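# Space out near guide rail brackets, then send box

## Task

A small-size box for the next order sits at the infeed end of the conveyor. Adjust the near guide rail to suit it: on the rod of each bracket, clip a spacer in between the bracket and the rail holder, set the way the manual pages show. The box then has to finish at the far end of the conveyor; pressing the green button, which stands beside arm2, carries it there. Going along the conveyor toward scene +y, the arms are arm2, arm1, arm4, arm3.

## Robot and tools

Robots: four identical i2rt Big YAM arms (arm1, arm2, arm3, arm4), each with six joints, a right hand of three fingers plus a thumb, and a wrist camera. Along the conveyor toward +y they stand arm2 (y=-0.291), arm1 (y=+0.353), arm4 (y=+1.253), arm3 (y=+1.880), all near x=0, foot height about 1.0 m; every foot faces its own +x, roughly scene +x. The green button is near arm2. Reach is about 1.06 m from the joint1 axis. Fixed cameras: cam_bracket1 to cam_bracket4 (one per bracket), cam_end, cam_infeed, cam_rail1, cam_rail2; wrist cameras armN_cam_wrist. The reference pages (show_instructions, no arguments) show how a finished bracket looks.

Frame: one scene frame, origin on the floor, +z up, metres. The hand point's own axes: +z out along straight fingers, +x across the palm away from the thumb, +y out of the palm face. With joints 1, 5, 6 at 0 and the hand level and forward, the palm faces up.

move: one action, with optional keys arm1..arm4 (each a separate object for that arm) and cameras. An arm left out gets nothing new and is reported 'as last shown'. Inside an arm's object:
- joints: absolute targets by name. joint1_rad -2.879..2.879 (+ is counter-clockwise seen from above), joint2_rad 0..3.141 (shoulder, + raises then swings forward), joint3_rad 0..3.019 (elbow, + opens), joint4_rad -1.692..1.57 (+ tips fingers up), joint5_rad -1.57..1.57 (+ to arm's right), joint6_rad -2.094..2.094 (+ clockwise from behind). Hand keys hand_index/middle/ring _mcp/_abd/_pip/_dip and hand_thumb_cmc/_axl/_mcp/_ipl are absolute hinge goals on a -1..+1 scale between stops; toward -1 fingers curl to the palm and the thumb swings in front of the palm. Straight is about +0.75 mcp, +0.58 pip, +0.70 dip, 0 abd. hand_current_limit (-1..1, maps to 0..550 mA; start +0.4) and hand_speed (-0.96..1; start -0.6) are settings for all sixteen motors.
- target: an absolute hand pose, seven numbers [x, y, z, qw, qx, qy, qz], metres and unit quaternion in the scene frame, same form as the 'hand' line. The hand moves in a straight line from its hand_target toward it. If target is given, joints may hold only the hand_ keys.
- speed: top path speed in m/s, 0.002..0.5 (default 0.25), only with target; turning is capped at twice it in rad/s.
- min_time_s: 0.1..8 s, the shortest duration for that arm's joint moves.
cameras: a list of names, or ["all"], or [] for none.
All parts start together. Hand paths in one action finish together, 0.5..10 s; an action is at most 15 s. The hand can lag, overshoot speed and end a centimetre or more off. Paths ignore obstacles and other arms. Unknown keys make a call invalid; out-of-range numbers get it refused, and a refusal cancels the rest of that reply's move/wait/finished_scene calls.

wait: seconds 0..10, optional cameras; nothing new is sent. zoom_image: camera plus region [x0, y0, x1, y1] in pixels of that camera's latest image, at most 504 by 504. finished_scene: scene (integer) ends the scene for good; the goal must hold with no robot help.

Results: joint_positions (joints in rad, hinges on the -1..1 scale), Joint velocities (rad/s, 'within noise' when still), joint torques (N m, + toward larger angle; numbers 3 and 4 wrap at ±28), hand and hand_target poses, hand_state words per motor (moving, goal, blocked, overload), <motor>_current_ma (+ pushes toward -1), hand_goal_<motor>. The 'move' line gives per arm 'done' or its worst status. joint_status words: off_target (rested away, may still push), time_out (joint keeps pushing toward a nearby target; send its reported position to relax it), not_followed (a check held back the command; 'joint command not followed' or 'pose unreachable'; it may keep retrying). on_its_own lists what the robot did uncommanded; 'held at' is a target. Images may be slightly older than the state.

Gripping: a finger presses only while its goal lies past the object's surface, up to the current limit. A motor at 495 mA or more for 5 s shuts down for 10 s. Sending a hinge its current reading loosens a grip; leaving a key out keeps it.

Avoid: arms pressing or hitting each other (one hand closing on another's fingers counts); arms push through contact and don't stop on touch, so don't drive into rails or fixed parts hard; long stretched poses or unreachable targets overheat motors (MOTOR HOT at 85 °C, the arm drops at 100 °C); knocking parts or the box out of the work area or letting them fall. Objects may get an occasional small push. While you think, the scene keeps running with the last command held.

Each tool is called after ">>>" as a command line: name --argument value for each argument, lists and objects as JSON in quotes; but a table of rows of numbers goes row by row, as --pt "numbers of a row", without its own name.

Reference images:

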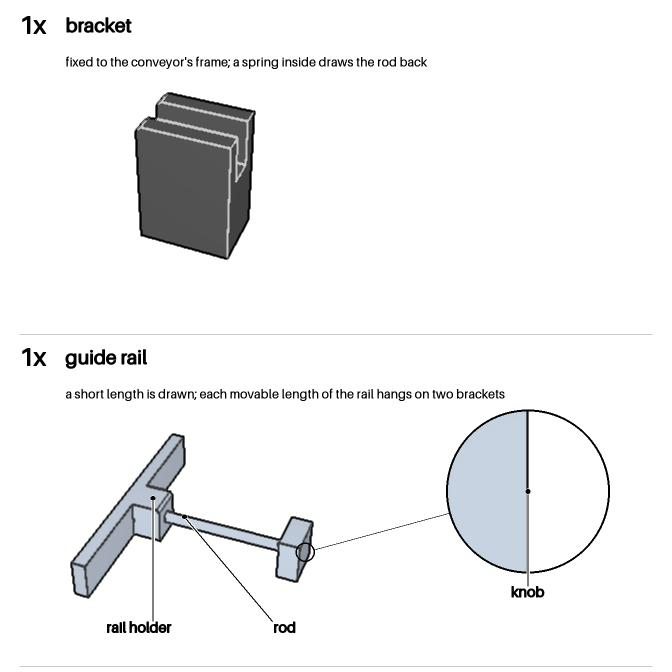

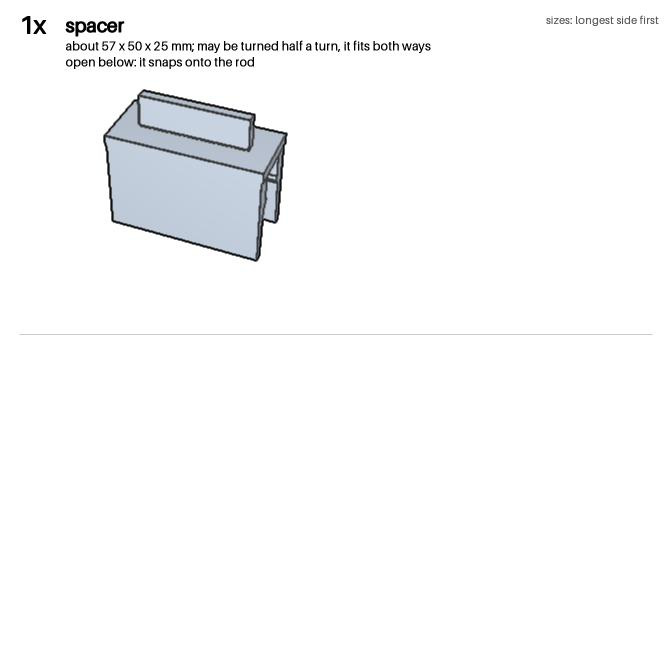

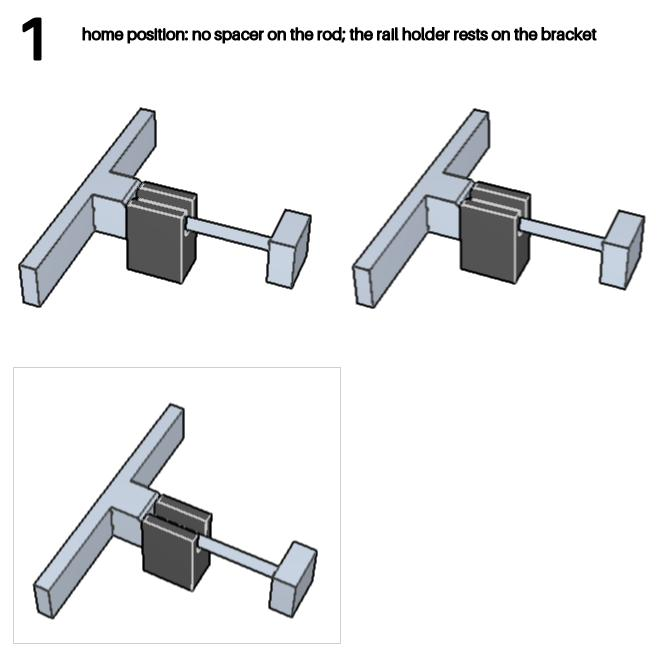

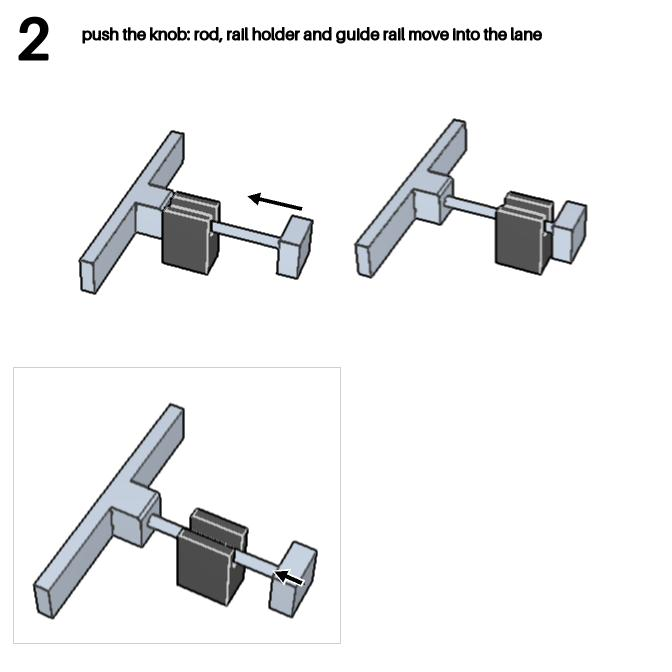

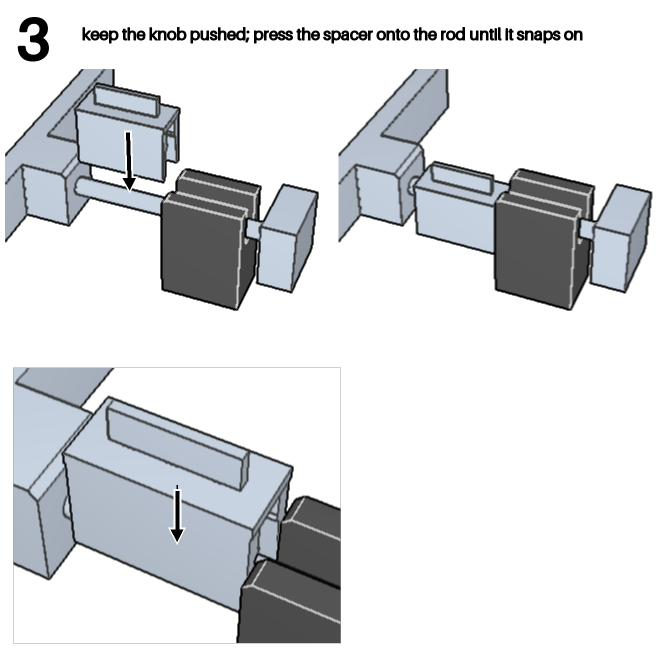

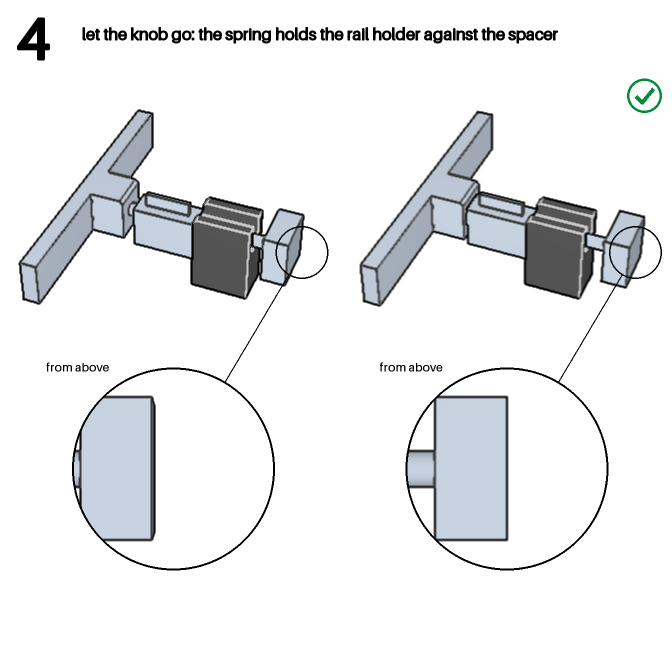

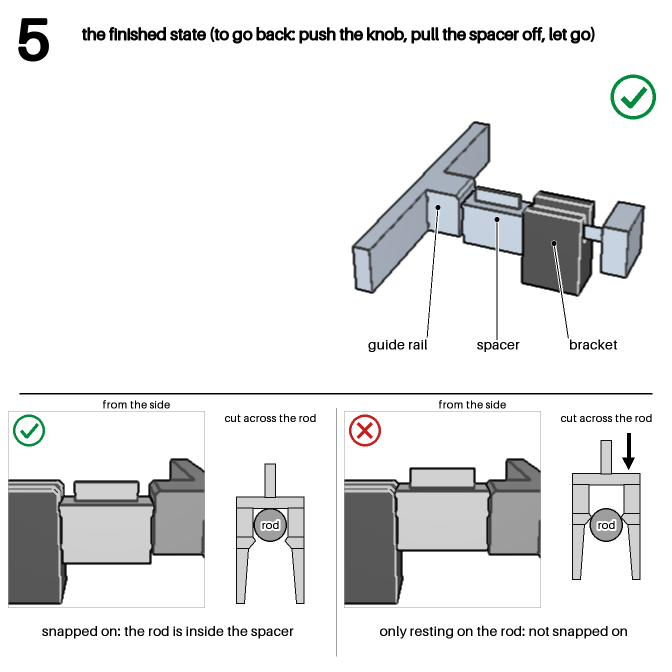

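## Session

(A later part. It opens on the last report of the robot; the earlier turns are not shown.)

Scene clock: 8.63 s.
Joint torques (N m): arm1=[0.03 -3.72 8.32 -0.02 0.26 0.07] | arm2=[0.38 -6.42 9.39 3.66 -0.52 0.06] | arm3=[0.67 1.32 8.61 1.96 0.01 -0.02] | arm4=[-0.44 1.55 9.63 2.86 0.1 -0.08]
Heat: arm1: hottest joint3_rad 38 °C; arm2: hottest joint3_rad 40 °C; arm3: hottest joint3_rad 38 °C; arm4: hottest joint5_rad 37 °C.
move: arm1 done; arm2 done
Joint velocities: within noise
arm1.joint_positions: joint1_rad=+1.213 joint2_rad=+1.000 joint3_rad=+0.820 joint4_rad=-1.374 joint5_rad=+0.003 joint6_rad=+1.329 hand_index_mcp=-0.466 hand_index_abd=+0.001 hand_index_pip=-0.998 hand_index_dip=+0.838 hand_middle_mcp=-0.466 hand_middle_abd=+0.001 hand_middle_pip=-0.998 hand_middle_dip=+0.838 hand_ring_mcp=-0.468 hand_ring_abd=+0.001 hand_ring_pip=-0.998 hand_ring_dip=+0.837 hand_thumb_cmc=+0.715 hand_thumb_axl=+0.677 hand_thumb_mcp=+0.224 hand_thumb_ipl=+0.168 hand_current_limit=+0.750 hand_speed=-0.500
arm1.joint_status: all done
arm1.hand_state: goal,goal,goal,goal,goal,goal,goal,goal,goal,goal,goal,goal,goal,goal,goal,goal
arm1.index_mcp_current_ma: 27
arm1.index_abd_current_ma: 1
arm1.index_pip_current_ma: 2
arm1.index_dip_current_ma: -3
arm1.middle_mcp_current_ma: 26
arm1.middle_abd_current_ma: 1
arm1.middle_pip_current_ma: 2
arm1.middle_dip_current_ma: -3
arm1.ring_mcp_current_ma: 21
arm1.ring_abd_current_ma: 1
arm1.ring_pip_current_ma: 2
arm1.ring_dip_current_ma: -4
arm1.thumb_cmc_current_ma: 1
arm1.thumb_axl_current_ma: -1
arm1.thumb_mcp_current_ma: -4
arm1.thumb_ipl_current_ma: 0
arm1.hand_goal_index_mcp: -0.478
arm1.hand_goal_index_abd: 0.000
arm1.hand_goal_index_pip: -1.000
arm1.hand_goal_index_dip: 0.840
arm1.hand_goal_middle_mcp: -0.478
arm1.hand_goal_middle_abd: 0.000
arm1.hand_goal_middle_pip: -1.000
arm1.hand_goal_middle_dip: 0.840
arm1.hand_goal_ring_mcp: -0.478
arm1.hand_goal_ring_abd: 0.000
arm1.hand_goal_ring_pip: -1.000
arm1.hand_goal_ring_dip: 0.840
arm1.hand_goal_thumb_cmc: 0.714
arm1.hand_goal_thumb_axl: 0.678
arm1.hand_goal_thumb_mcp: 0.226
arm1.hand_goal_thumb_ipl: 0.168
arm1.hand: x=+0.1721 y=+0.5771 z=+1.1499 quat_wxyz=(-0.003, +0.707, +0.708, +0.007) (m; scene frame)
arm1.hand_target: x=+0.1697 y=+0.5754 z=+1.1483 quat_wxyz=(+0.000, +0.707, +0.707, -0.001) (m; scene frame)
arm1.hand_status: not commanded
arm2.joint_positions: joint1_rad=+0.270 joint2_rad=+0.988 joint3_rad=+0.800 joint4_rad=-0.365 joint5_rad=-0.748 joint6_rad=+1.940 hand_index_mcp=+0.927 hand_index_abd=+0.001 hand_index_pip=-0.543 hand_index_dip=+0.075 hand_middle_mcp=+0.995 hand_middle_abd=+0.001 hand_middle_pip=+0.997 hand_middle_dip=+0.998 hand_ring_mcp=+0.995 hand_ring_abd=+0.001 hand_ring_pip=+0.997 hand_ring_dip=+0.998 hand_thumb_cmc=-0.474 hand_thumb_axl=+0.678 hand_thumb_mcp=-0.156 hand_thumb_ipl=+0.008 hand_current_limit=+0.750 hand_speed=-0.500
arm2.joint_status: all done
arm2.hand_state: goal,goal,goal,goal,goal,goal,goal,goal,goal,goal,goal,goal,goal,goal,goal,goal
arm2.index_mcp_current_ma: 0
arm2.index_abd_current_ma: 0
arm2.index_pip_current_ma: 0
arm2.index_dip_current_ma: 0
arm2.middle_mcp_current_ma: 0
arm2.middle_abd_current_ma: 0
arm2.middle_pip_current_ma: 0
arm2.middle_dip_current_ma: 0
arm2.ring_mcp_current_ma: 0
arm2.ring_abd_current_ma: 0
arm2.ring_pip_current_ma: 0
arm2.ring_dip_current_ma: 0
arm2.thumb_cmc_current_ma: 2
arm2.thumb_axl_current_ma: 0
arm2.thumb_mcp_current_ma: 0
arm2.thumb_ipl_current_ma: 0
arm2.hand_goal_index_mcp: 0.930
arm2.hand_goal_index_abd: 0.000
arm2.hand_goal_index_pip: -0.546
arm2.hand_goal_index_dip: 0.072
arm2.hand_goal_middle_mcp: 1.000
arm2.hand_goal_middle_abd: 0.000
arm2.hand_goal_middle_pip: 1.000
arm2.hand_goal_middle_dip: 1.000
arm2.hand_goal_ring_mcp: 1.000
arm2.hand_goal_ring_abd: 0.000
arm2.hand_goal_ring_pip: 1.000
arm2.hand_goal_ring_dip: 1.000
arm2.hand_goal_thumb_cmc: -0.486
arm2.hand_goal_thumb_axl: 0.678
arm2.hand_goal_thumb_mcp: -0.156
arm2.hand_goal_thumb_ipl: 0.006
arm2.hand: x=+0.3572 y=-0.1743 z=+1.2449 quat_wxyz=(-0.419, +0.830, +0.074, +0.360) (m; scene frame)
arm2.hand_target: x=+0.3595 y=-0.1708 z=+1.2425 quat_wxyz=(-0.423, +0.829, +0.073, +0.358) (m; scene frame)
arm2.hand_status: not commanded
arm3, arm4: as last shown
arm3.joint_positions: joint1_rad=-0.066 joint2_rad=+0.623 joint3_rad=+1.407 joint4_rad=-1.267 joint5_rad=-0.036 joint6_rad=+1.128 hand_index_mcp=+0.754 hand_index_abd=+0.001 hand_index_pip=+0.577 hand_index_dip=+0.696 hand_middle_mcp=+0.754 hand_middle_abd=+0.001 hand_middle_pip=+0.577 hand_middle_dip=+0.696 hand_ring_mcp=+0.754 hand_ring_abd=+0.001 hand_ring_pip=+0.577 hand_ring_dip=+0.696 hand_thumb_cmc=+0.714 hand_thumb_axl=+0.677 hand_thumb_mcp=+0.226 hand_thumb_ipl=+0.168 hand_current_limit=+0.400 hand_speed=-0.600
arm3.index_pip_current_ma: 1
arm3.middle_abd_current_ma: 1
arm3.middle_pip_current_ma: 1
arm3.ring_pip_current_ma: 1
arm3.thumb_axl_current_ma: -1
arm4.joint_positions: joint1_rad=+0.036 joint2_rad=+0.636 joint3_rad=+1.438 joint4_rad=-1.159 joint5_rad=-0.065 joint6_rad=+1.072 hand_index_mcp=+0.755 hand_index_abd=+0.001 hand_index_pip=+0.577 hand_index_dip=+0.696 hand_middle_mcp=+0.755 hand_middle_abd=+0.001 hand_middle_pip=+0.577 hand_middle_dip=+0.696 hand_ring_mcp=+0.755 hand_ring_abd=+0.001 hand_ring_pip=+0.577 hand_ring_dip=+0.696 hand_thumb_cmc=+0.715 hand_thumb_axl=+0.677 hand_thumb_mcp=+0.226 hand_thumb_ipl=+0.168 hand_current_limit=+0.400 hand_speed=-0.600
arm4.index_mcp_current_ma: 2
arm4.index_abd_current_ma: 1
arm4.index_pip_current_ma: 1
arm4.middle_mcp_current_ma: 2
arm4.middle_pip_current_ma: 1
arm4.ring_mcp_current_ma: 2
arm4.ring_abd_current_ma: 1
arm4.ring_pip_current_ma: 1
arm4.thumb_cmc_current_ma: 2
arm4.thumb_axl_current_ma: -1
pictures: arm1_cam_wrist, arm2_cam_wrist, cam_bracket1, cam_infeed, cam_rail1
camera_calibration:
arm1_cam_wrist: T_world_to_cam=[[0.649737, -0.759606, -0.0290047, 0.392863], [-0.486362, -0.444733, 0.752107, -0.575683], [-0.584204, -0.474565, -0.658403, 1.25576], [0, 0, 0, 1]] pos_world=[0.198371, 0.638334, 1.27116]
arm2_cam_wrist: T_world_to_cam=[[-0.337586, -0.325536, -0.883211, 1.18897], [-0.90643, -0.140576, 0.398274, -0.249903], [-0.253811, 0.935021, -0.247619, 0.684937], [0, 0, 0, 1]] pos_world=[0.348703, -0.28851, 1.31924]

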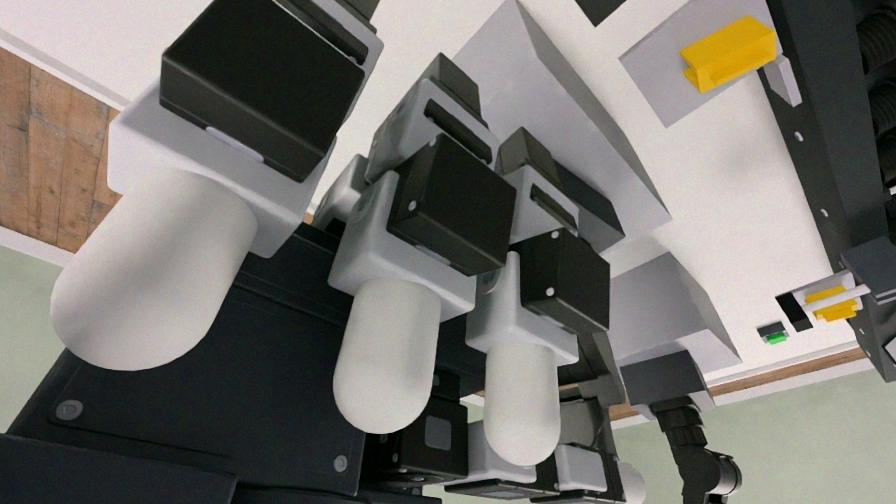

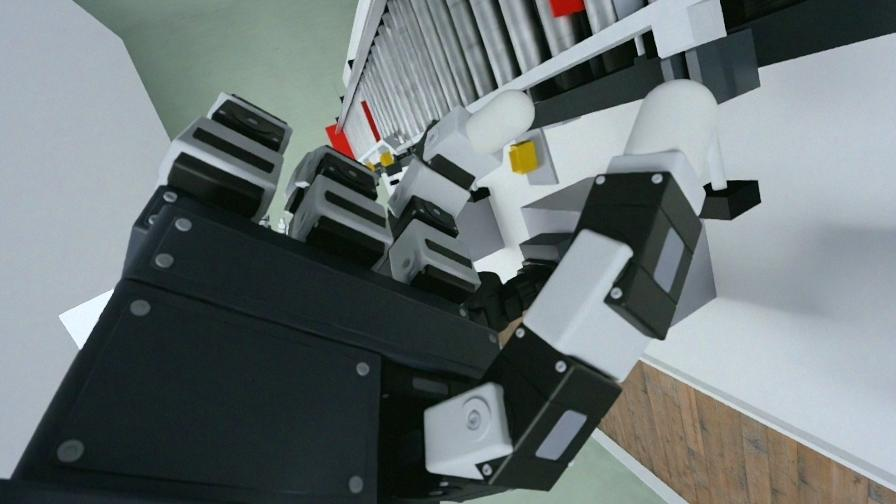

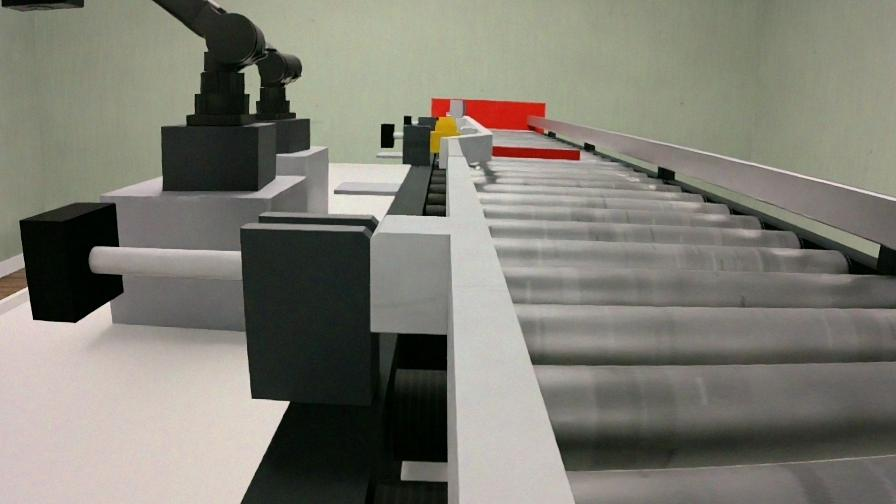

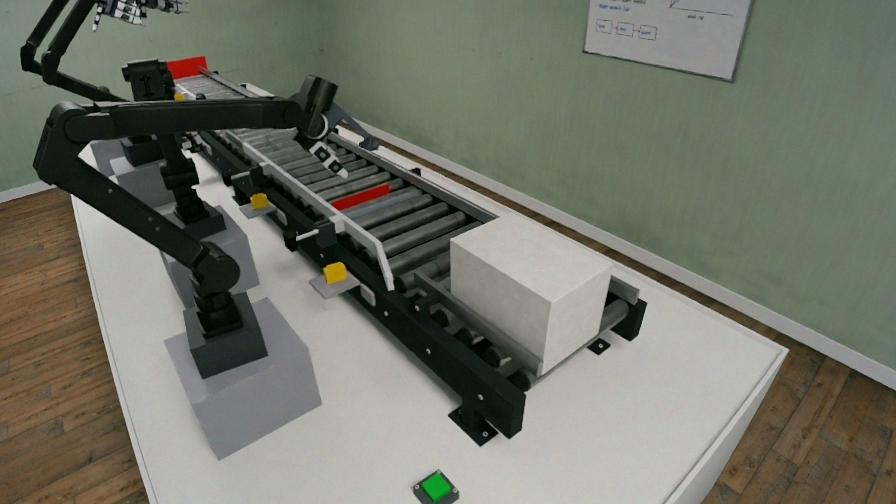

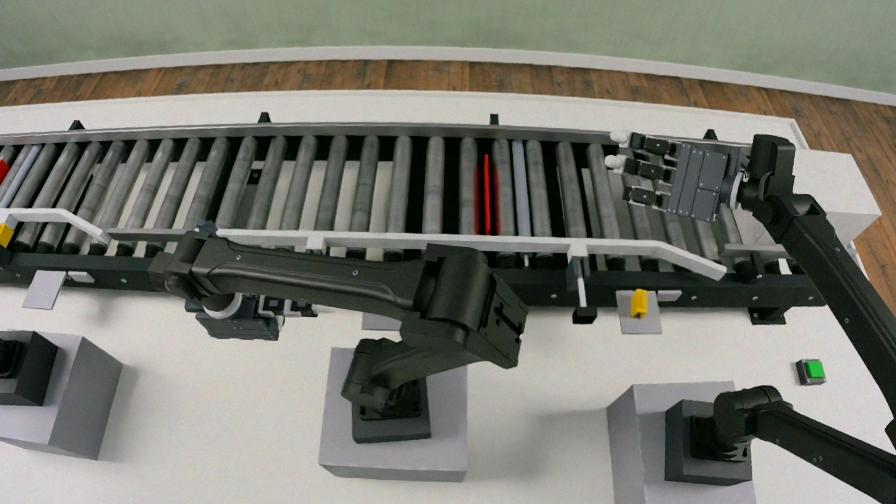

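>>> zoom_image --camera "cam_bracket1" --region '[220, 190, 460, 420]'

>>> move --arm1 '{"target":[0.170,0.575,1.00,0,0.7071,0.7071,0],"speed":0.15}' --arm2 '{"target":[0.292,-0.184,1.06,0.4794,-0.8303,-0.1420,-0.2460],"speed":0.2}' --cameras '["arm2_cam_wrist","cam_bracket1","cam_bracket2","cam_infeed","cam_rail1"]'

Scaled by 2.100 from the camera's 896x504 image, which has a finer 1280x720 frame.

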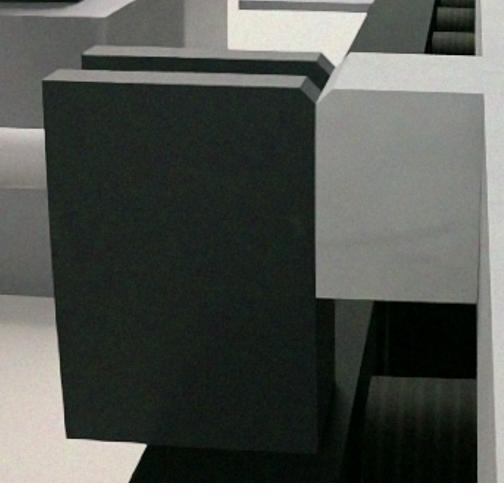

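Scene clock: 11.03 s.
Joint torques (N m): arm1=[-0.15 -4.78 6.35 0.81 0.28 0.04] | arm2=[-1.08 -6.71 7.58 2.36 -0.99 -0.12] | arm3=[1.14 0.91 8.91 2 0 -0.05] | arm4=[-0.5 1.49 9.61 2.85 0.09 -0.08]
Heat: arm1: hottest joint3_rad 38 °C; arm2: hottest joint3_rad 40 °C; arm3: hottest joint3_rad 38 °C; arm4: hottest joint5_rad 37 °C.
move: arm1 done; arm2 done
Joint velocities: within noise
arm1.joint_positions: joint1_rad=+1.213 joint2_rad=+1.217 joint3_rad=+0.535 joint4_rad=-0.895 joint5_rad=+0.003 joint6_rad=+1.330 hand_index_mcp=-0.466 hand_index_abd=+0.001 hand_index_pip=-0.998 hand_index_dip=+0.838 hand_middle_mcp=-0.466 hand_middle_abd=+0.001 hand_middle_pip=-0.998 hand_middle_dip=+0.838 hand_ring_mcp=-0.468 hand_ring_abd=+0.001 hand_ring_pip=-0.998 hand_ring_dip=+0.837 hand_thumb_cmc=+0.715 hand_thumb_axl=+0.677 hand_thumb_mcp=+0.223 hand_thumb_ipl=+0.168 hand_current_limit=+0.750 hand_speed=-0.500
arm1.joint_status: not commanded
arm1.hand_state: goal,goal,goal,goal,goal,goal,goal,goal,goal,goal,goal,goal,goal,goal,goal,goal
arm1.index_mcp_current_ma: 27
arm1.index_abd_current_ma: 1
arm1.index_pip_current_ma: 2
arm1.index_dip_current_ma: -3
arm1.middle_mcp_current_ma: 26
arm1.middle_abd_current_ma: 1
arm1.middle_pip_current_ma: 2
arm1.middle_dip_current_ma: -3
arm1.ring_mcp_current_ma: 21
arm1.ring_abd_current_ma: 1
arm1.ring_pip_current_ma: 2
arm1.ring_dip_current_ma: -4
arm1.thumb_cmc_current_ma: 1
arm1.thumb_axl_current_ma: -1
arm1.thumb_mcp_current_ma: -5
arm1.thumb_ipl_current_ma: 0
arm1.hand_goal_index_mcp: -0.478
arm1.hand_goal_index_abd: 0.000
arm1.hand_goal_index_pip: -1.000
arm1.hand_goal_index_dip: 0.840
arm1.hand_goal_middle_mcp: -0.478
arm1.hand_goal_middle_abd: 0.000
arm1.hand_goal_middle_pip: -1.000
arm1.hand_goal_middle_dip: 0.840
arm1.hand_goal_ring_mcp: -0.478
arm1.hand_goal_ring_abd: 0.000
arm1.hand_goal_ring_pip: -1.000
arm1.hand_goal_ring_dip: 0.840
arm1.hand_goal_thumb_cmc: 0.714
arm1.hand_goal_thumb_axl: 0.678
arm1.hand_goal_thumb_mcp: 0.226
arm1.hand_goal_thumb_ipl: 0.168
arm1.hand: x=+0.1708 y=+0.5723 z=+1.0013 quat_wxyz=(+0.003, +0.707, +0.707, -0.002) (m; scene frame)
arm1.hand_target: x=+0.1700 y=+0.5750 z=+1.0001 quat_wxyz=(+0.000, +0.707, +0.707, +0.000) (m; scene frame)
arm1.hand_status: done (0.003 m and 0.4 deg from the pose sent, 0.150 m and 0.9 deg at the start)
arm2.joint_positions: joint1_rad=+0.156 joint2_rad=+1.215 joint3_rad=+0.508 joint4_rad=-0.291 joint5_rad=-1.047 joint6_rad=+1.576 hand_index_mcp=+0.925 hand_index_abd=+0.001 hand_index_pip=-0.543 hand_index_dip=+0.075 hand_middle_mcp=+0.993 hand_middle_abd=+0.001 hand_middle_pip=+0.997 hand_middle_dip=+0.998 hand_ring_mcp=+0.993 hand_ring_abd=+0.001 hand_ring_pip=+0.997 hand_ring_dip=+0.998 hand_thumb_cmc=-0.477 hand_thumb_axl=+0.678 hand_thumb_mcp=-0.156 hand_thumb_ipl=+0.008 hand_current_limit=+0.750 hand_speed=-0.500
arm2.joint_status: not commanded
arm2.hand_state: goal,goal,goal,goal,goal,goal,goal,goal,goal,goal,goal,goal,goal,goal,goal,goal
arm2.index_mcp_current_ma: 0
arm2.index_abd_current_ma: 0
arm2.index_pip_current_ma: 0
arm2.index_dip_current_ma: 0
arm2.middle_mcp_current_ma: -1
arm2.middle_abd_current_ma: 0
arm2.middle_pip_current_ma: 0
arm2.middle_dip_current_ma: 0
arm2.ring_mcp_current_ma: -1
arm2.ring_abd_current_ma: 0
arm2.ring_pip_current_ma: 0
arm2.ring_dip_current_ma: 0
arm2.thumb_cmc_current_ma: 1
arm2.thumb_axl_current_ma: 0
arm2.thumb_mcp_current_ma: 0
arm2.thumb_ipl_current_ma: 0
arm2.hand_goal_index_mcp: 0.930
arm2.hand_goal_index_abd: 0.000
arm2.hand_goal_index_pip: -0.546
arm2.hand_goal_index_dip: 0.072
arm2.hand_goal_middle_mcp: 1.000
arm2.hand_goal_middle_abd: 0.000
arm2.hand_goal_middle_pip: 1.000
arm2.hand_goal_middle_dip: 1.000
arm2.hand_goal_ring_mcp: 1.000
arm2.hand_goal_ring_abd: 0.000
arm2.hand_goal_ring_pip: 1.000
arm2.hand_goal_ring_dip: 1.000
arm2.hand_goal_thumb_cmc: -0.486
arm2.hand_goal_thumb_axl: 0.678
arm2.hand_goal_thumb_mcp: -0.156
arm2.hand_goal_thumb_ipl: 0.006
arm2.hand: x=+0.2870 y=-0.1814 z=+1.0594 quat_wxyz=(-0.481, +0.832, +0.140, +0.239) (m; scene frame)
arm2.hand_target: x=+0.2918 y=-0.1841 z=+1.0600 quat_wxyz=(-0.479, +0.830, +0.142, +0.246) (m; scene frame)
arm2.hand_status: done (0.006 m and 0.8 deg from the pose sent, 0.196 m and 16.8 deg at the start)
arm3, arm4: as last shown
pictures: arm2_cam_wrist, cam_bracket1, cam_bracket2, cam_infeed, cam_rail1
camera_calibration:
arm2_cam_wrist: T_world_to_cam=[[-0.381147, -0.386639, -0.839784, 0.954592], [-0.767855, -0.373514, 0.520467, -0.452125], [-0.514904, 0.843207, -0.154519, 0.587556], [0, 0, 0, 1]] pos_world=[0.319208, -0.295224, 1.12776]

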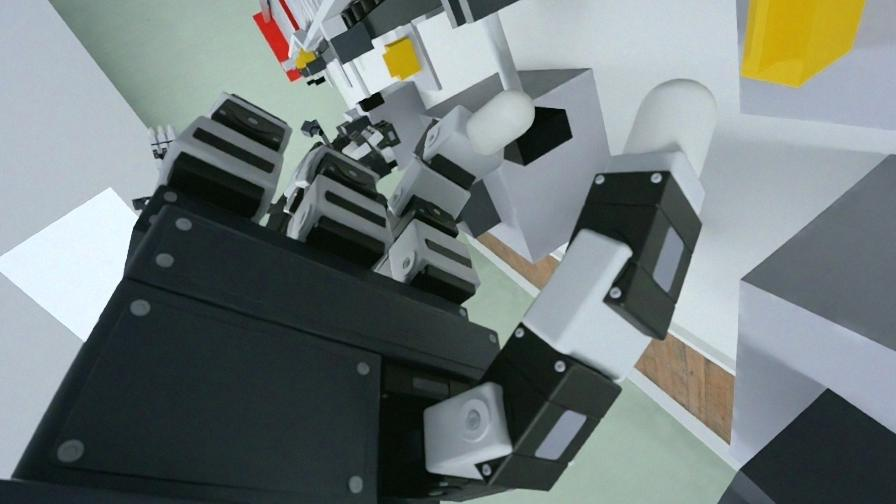

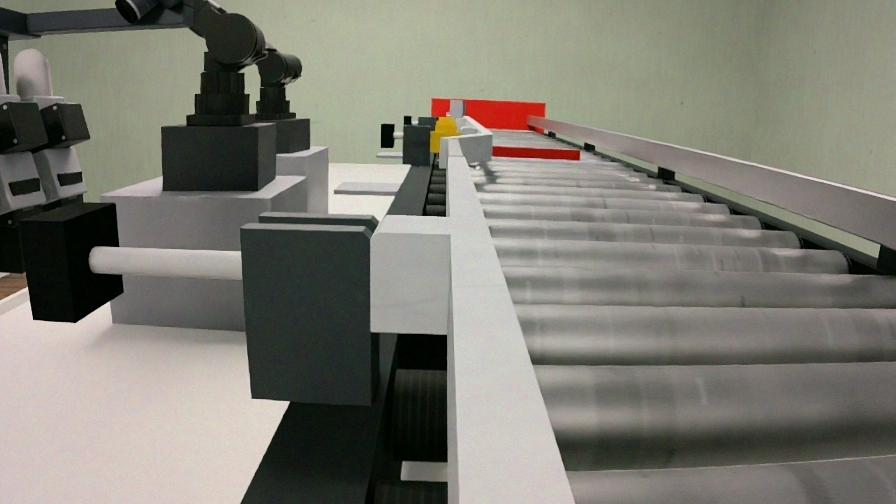

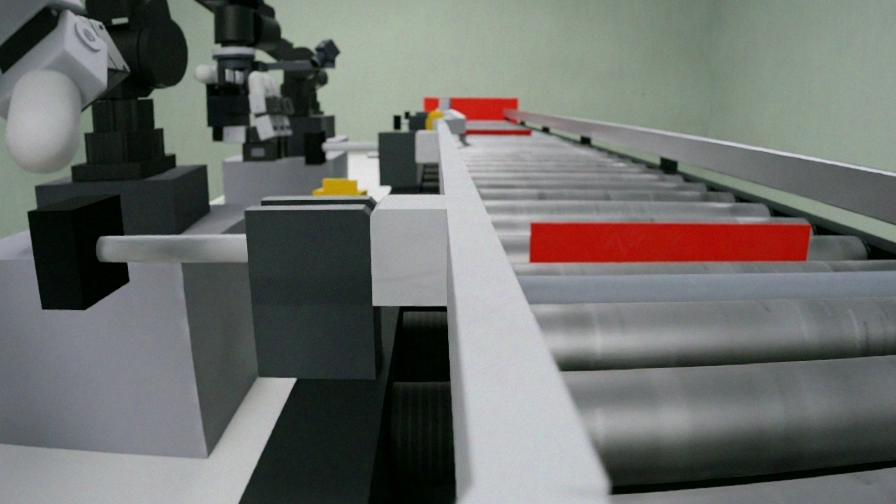

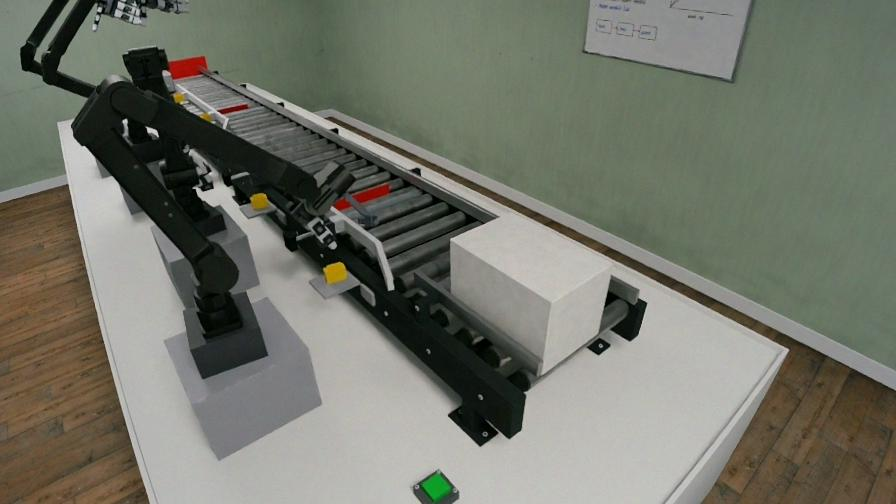

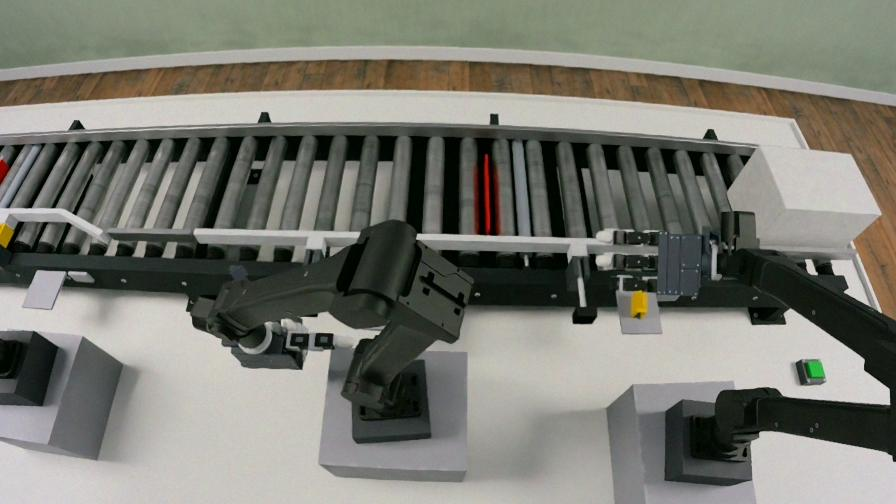

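>>> move --arm2 '{"target":[0.282,-0.186,0.985,0.4794,-0.8303,-0.1420,-0.2460],"speed":0.12}' --cameras '["arm2_cam_wrist","cam_bracket2","cam_infeed","cam_rail1"]'

>>> zoom_image --camera "cam_rail1" --region '[580, 220, 720, 340]'

>>> zoom_image --camera "cam_infeed" --region '[270, 200, 410, 320]'

>>> zoom_image --camera "arm2_cam_wrist" --region '[400, 0, 896, 300]'

Scene clock: 12.70 s.
Joint torques (N m): arm1=[-0.21 -4.89 6.32 0.79 0.28 0.05] | arm2=[-2.2 -6.48 5.01 2.39 -0.95 -0.1] | arm3=[0.38 0.79 8.73 2.13 0.07 0.03] | arm4=[-0.56 1.44 9.62 2.86 0.11 -0.09]
Heat: arm1: hottest joint3_rad 38 °C; arm2: hottest joint3_rad 40 °C; arm3: hottest joint3_rad 38 °C; arm4: hottest joint5_rad 37 °C.
move: arm2 done
Joint velocities: within noise
arm1, arm3, arm4: as last shown
arm2.joint_positions: joint1_rad=+0.149 joint2_rad=+1.437 joint3_rad=+0.413 joint4_rad=+0.021 joint5_rad=-1.051 joint6_rad=+1.560 hand_index_mcp=+0.925 hand_index_abd=+0.001 hand_index_pip=-0.543 hand_index_dip=+0.075 hand_middle_mcp=+0.993 hand_middle_abd=+0.001 hand_middle_pip=+0.997 hand_middle_dip=+0.998 hand_ring_mcp=+0.993 hand_ring_abd=+0.001 hand_ring_pip=+0.997 hand_ring_dip=+0.998 hand_thumb_cmc=-0.477 hand_thumb_axl=+0.678 hand_thumb_mcp=-0.156 hand_thumb_ipl=+0.008 hand_current_limit=+0.750 hand_speed=-0.500
arm2.joint_status: not commanded
arm2.hand_state: goal,goal,goal,goal,goal,goal,goal,goal,goal,goal,goal,goal,goal,goal,goal,goal
arm2.index_mcp_current_ma: 0
arm2.index_abd_current_ma: 0
arm2.index_pip_current_ma: 0
arm2.index_dip_current_ma: 0
arm2.middle_mcp_current_ma: -1
arm2.middle_abd_current_ma: 0
arm2.middle_pip_current_ma: 0
arm2.middle_dip_current_ma: 0
arm2.ring_mcp_current_ma: -1
arm2.ring_abd_current_ma: 0
arm2.ring_pip_current_ma: 0
arm2.ring_dip_current_ma: 0
arm2.thumb_cmc_current_ma: 1
arm2.thumb_axl_current_ma: 0
arm2.thumb_mcp_current_ma: 0
arm2.thumb_ipl_current_ma: 0
arm2.hand_goal_index_mcp: 0.930
arm2.hand_goal_index_abd: 0.000
arm2.hand_goal_index_pip: -0.546
arm2.hand_goal_index_dip: 0.072
arm2.hand_goal_middle_mcp: 1.000
arm2.hand_goal_middle_abd: 0.000
arm2.hand_goal_middle_pip: 1.000
arm2.hand_goal_middle_dip: 1.000
arm2.hand_goal_ring_mcp: 1.000
arm2.hand_goal_ring_abd: 0.000
arm2.hand_goal_ring_pip: 1.000
arm2.hand_goal_ring_dip: 1.000
arm2.hand_goal_thumb_cmc: -0.486
arm2.hand_goal_thumb_axl: 0.678
arm2.hand_goal_thumb_mcp: -0.156
arm2.hand_goal_thumb_ipl: 0.006
arm2.hand: x=+0.2808 y=-0.1834 z=+0.9875 quat_wxyz=(-0.480, +0.831, +0.143, +0.243) (m; scene frame)
arm2.hand_target: x=+0.2820 y=-0.1861 z=+0.9851 quat_wxyz=(-0.479, +0.830, +0.142, +0.246) (m; scene frame)
arm2.hand_status: done (0.004 m and 0.4 deg from the pose sent, 0.075 m and 0.8 deg at the start)
pictures: arm2_cam_wrist, cam_bracket2, cam_infeed, cam_rail1
camera_calibration:
arm2_cam_wrist: T_world_to_cam=[[-0.372512, -0.387993, -0.843028, 0.891607], [-0.771952, -0.374659, 0.513538, -0.412476], [-0.515097, 0.842076, -0.159947, 0.580025], [0, 0, 0, 1]] pos_world=[0.312493, -0.297025, 1.05624]

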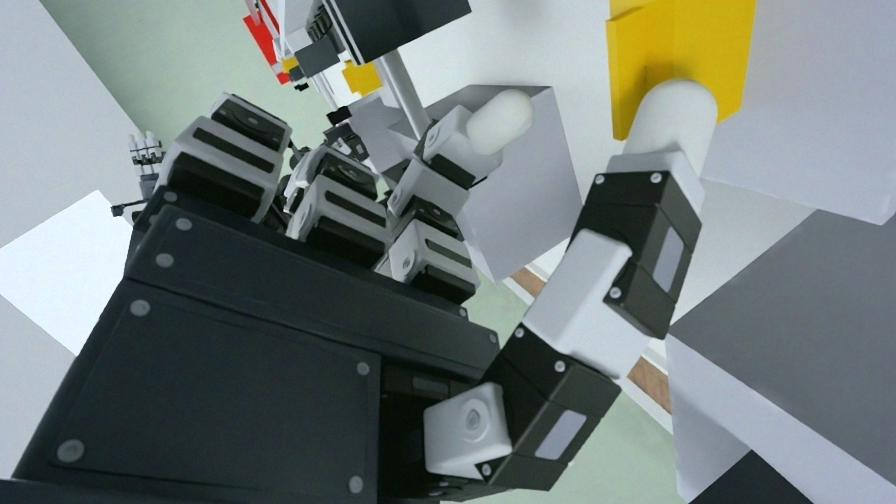

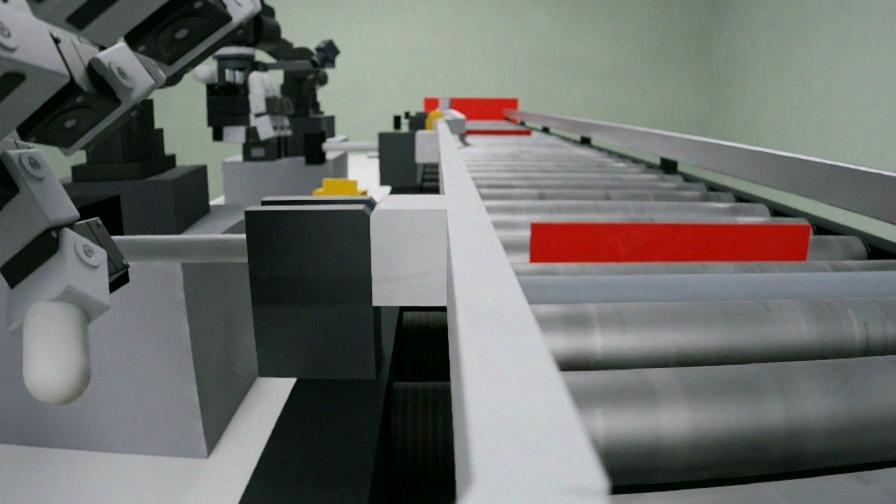

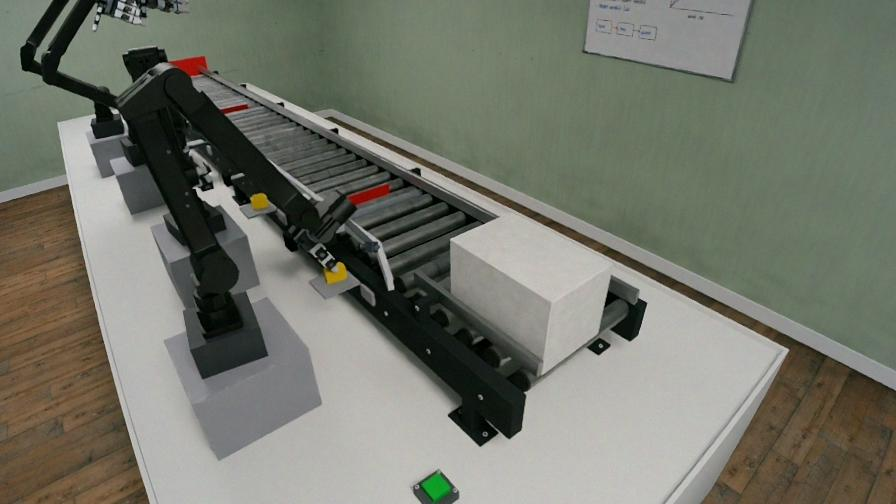

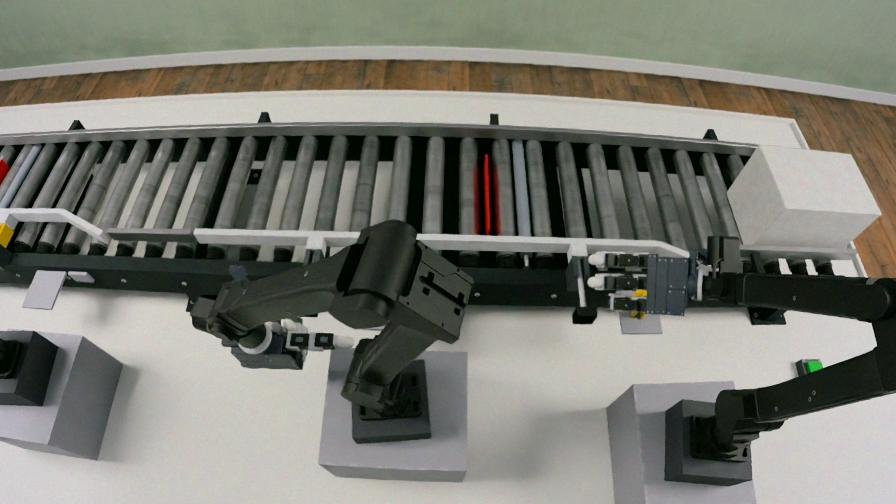

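Scaled by 3.600 from the camera's 896x504 image, which has a finer 1280x720 frame.

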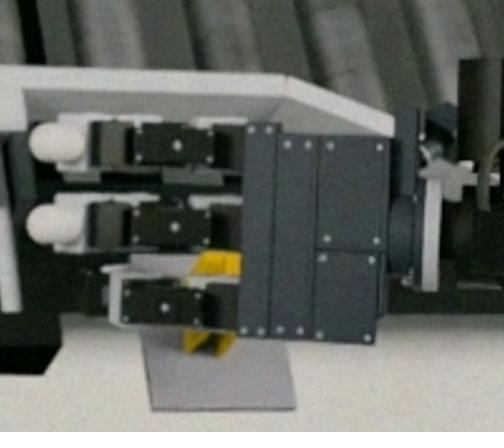

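Scaled by 3.600 from the camera's 896x504 image, which has a finer 1280x720 frame.

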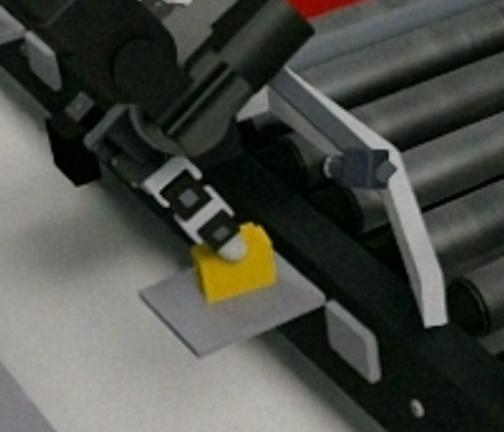

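Scaled by 1.016 from the camera's 896x504 image, which has a finer 1280x720 frame.

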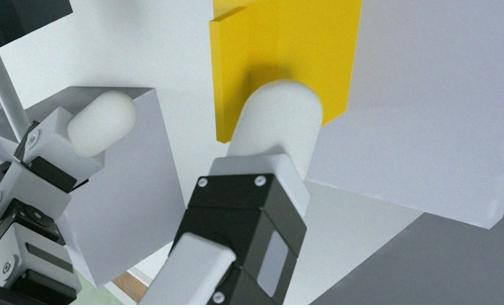

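>>> move --arm2 '{"target":[0.286,-0.197,0.985,0.4576,-0.8392,-0.0735,-0.2845],"speed":0.1}' --cameras '["arm2_cam_wrist","cam_infeed"]'

>>> zoom_image --camera "cam_infeed" --region '[280, 220, 400, 320]'

Scene clock: 14.70 s.
Joint torques (N m): arm1=[-0.21 -4.84 6.32 0.8 0.28 0.04] | arm2=[-0.73 -8 4.62 2.84 -0.55 0.1] | arm3=[0.73 1.26 8.7 2.22 0 0.01] | arm4=[-0.38 1.55 9.62 2.86 0.09 -0.09]
Heat: arm1: hottest joint3_rad 38 °C; arm2: hottest joint3_rad 40 °C; arm3: hottest joint3_rad 38 °C; arm4: hottest joint5_rad 37 °C.
move: arm2 done
Joint velocities: within noise
arm1, arm3, arm4: as last shown
arm2.joint_positions: joint1_rad=+0.149 joint2_rad=+1.437 joint3_rad=+0.344 joint4_rad=+0.283 joint5_rad=-0.952 joint6_rad=+1.791 hand_index_mcp=+0.925 hand_index_abd=+0.001 hand_index_pip=-0.543 hand_index_dip=+0.075 hand_middle_mcp=+0.993 hand_middle_abd=+0.001 hand_middle_pip=+0.997 hand_middle_dip=+0.998 hand_ring_mcp=+0.993 hand_ring_abd=+0.001 hand_ring_pip=+0.997 hand_ring_dip=+0.998 hand_thumb_cmc=-0.477 hand_thumb_axl=+0.678 hand_thumb_mcp=-0.156 hand_thumb_ipl=+0.008 hand_current_limit=+0.750 hand_speed=-0.500
arm2.joint_status: not commanded
arm2.hand_state: goal,goal,goal,goal,goal,goal,goal,goal,goal,goal,goal,goal,goal,goal,goal,goal
arm2.index_mcp_current_ma: 0
arm2.index_abd_current_ma: 0
arm2.index_pip_current_ma: 0
arm2.index_dip_current_ma: 0
arm2.middle_mcp_current_ma: -1
arm2.middle_abd_current_ma: 0
arm2.middle_pip_current_ma: 0
arm2.middle_dip_current_ma: 0
arm2.ring_mcp_current_ma: -1
arm2.ring_abd_current_ma: 0
arm2.ring_pip_current_ma: 0
arm2.ring_dip_current_ma: 0
arm2.thumb_cmc_current_ma: 1
arm2.thumb_axl_current_ma: 0
arm2.thumb_mcp_current_ma: 0
arm2.thumb_ipl_current_ma: 0
arm2.hand_goal_index_mcp: 0.930
arm2.hand_goal_index_abd: 0.000
arm2.hand_goal_index_pip: -0.546
arm2.hand_goal_index_dip: 0.072
arm2.hand_goal_middle_mcp: 1.000
arm2.hand_goal_middle_abd: 0.000
arm2.hand_goal_middle_pip: 1.000
arm2.hand_goal_middle_dip: 1.000
arm2.hand_goal_ring_mcp: 1.000
arm2.hand_goal_ring_abd: 0.000
arm2.hand_goal_ring_pip: 1.000
arm2.hand_goal_ring_dip: 1.000
arm2.hand_goal_thumb_cmc: -0.486
arm2.hand_goal_thumb_axl: 0.678
arm2.hand_goal_thumb_mcp: -0.156
arm2.hand_goal_thumb_ipl: 0.006
arm2.hand: x=+0.2851 y=-0.1956 z=+0.9832 quat_wxyz=(-0.459, +0.840, +0.076, +0.279) (m; scene frame)
arm2.hand_target: x=+0.2859 y=-0.1970 z=+0.9849 quat_wxyz=(-0.458, +0.839, +0.074, +0.284) (m; scene frame)
arm2.hand_status: done (0.003 m and 0.7 deg from the pose sent, 0.015 m and 9.7 deg at the start)
pictures: arm2_cam_wrist, cam_infeed
camera_calibration:
arm2_cam_wrist: T_world_to_cam=[[-0.431039, -0.325637, -0.841526, 0.912222], [-0.820318, -0.247076, 0.515784, -0.374901], [-0.375879, 0.912641, -0.160626, 0.566623], [0, 0, 0, 1]] pos_world=[0.298646, -0.312699, 1.05204]

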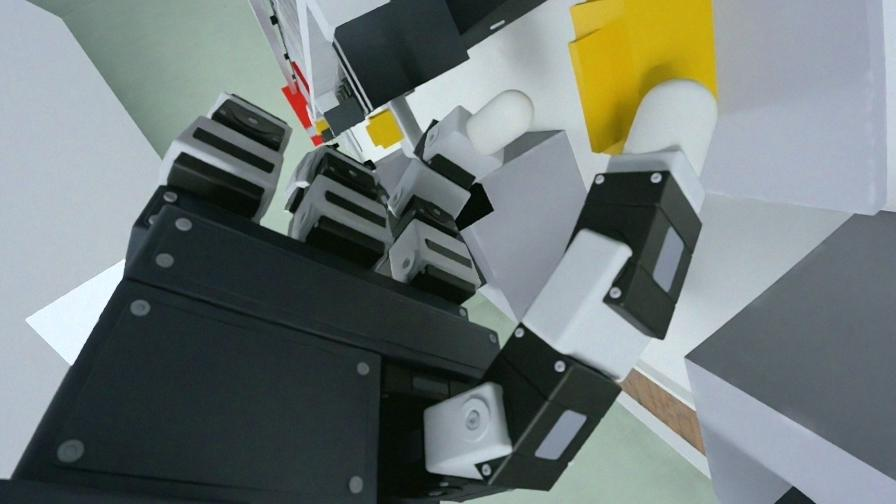

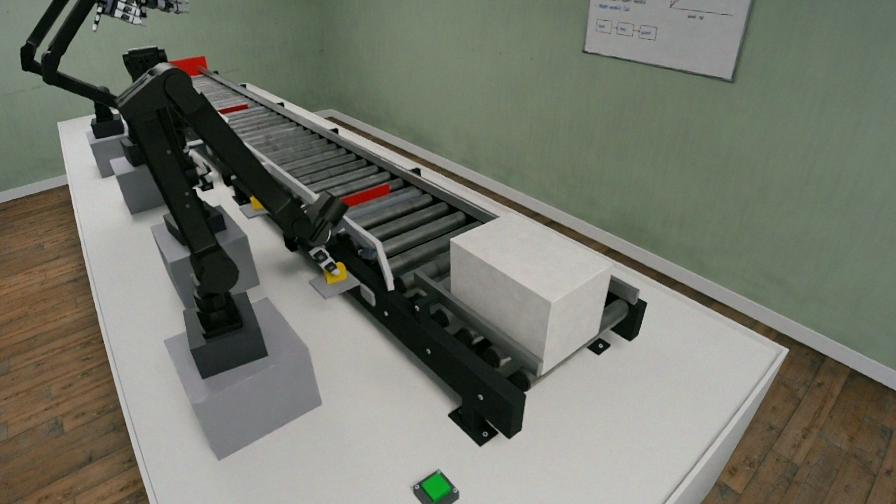

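Scaled by 4.200 from the camera's 896x504 image, which has a finer 1280x720 frame.

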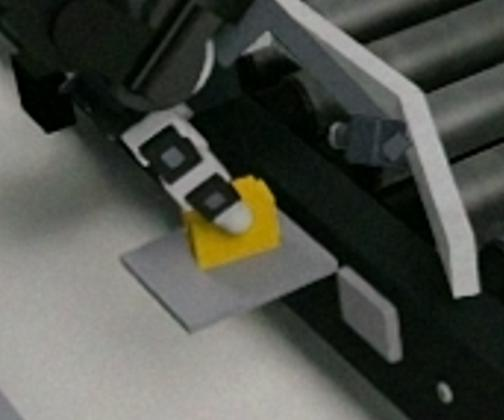

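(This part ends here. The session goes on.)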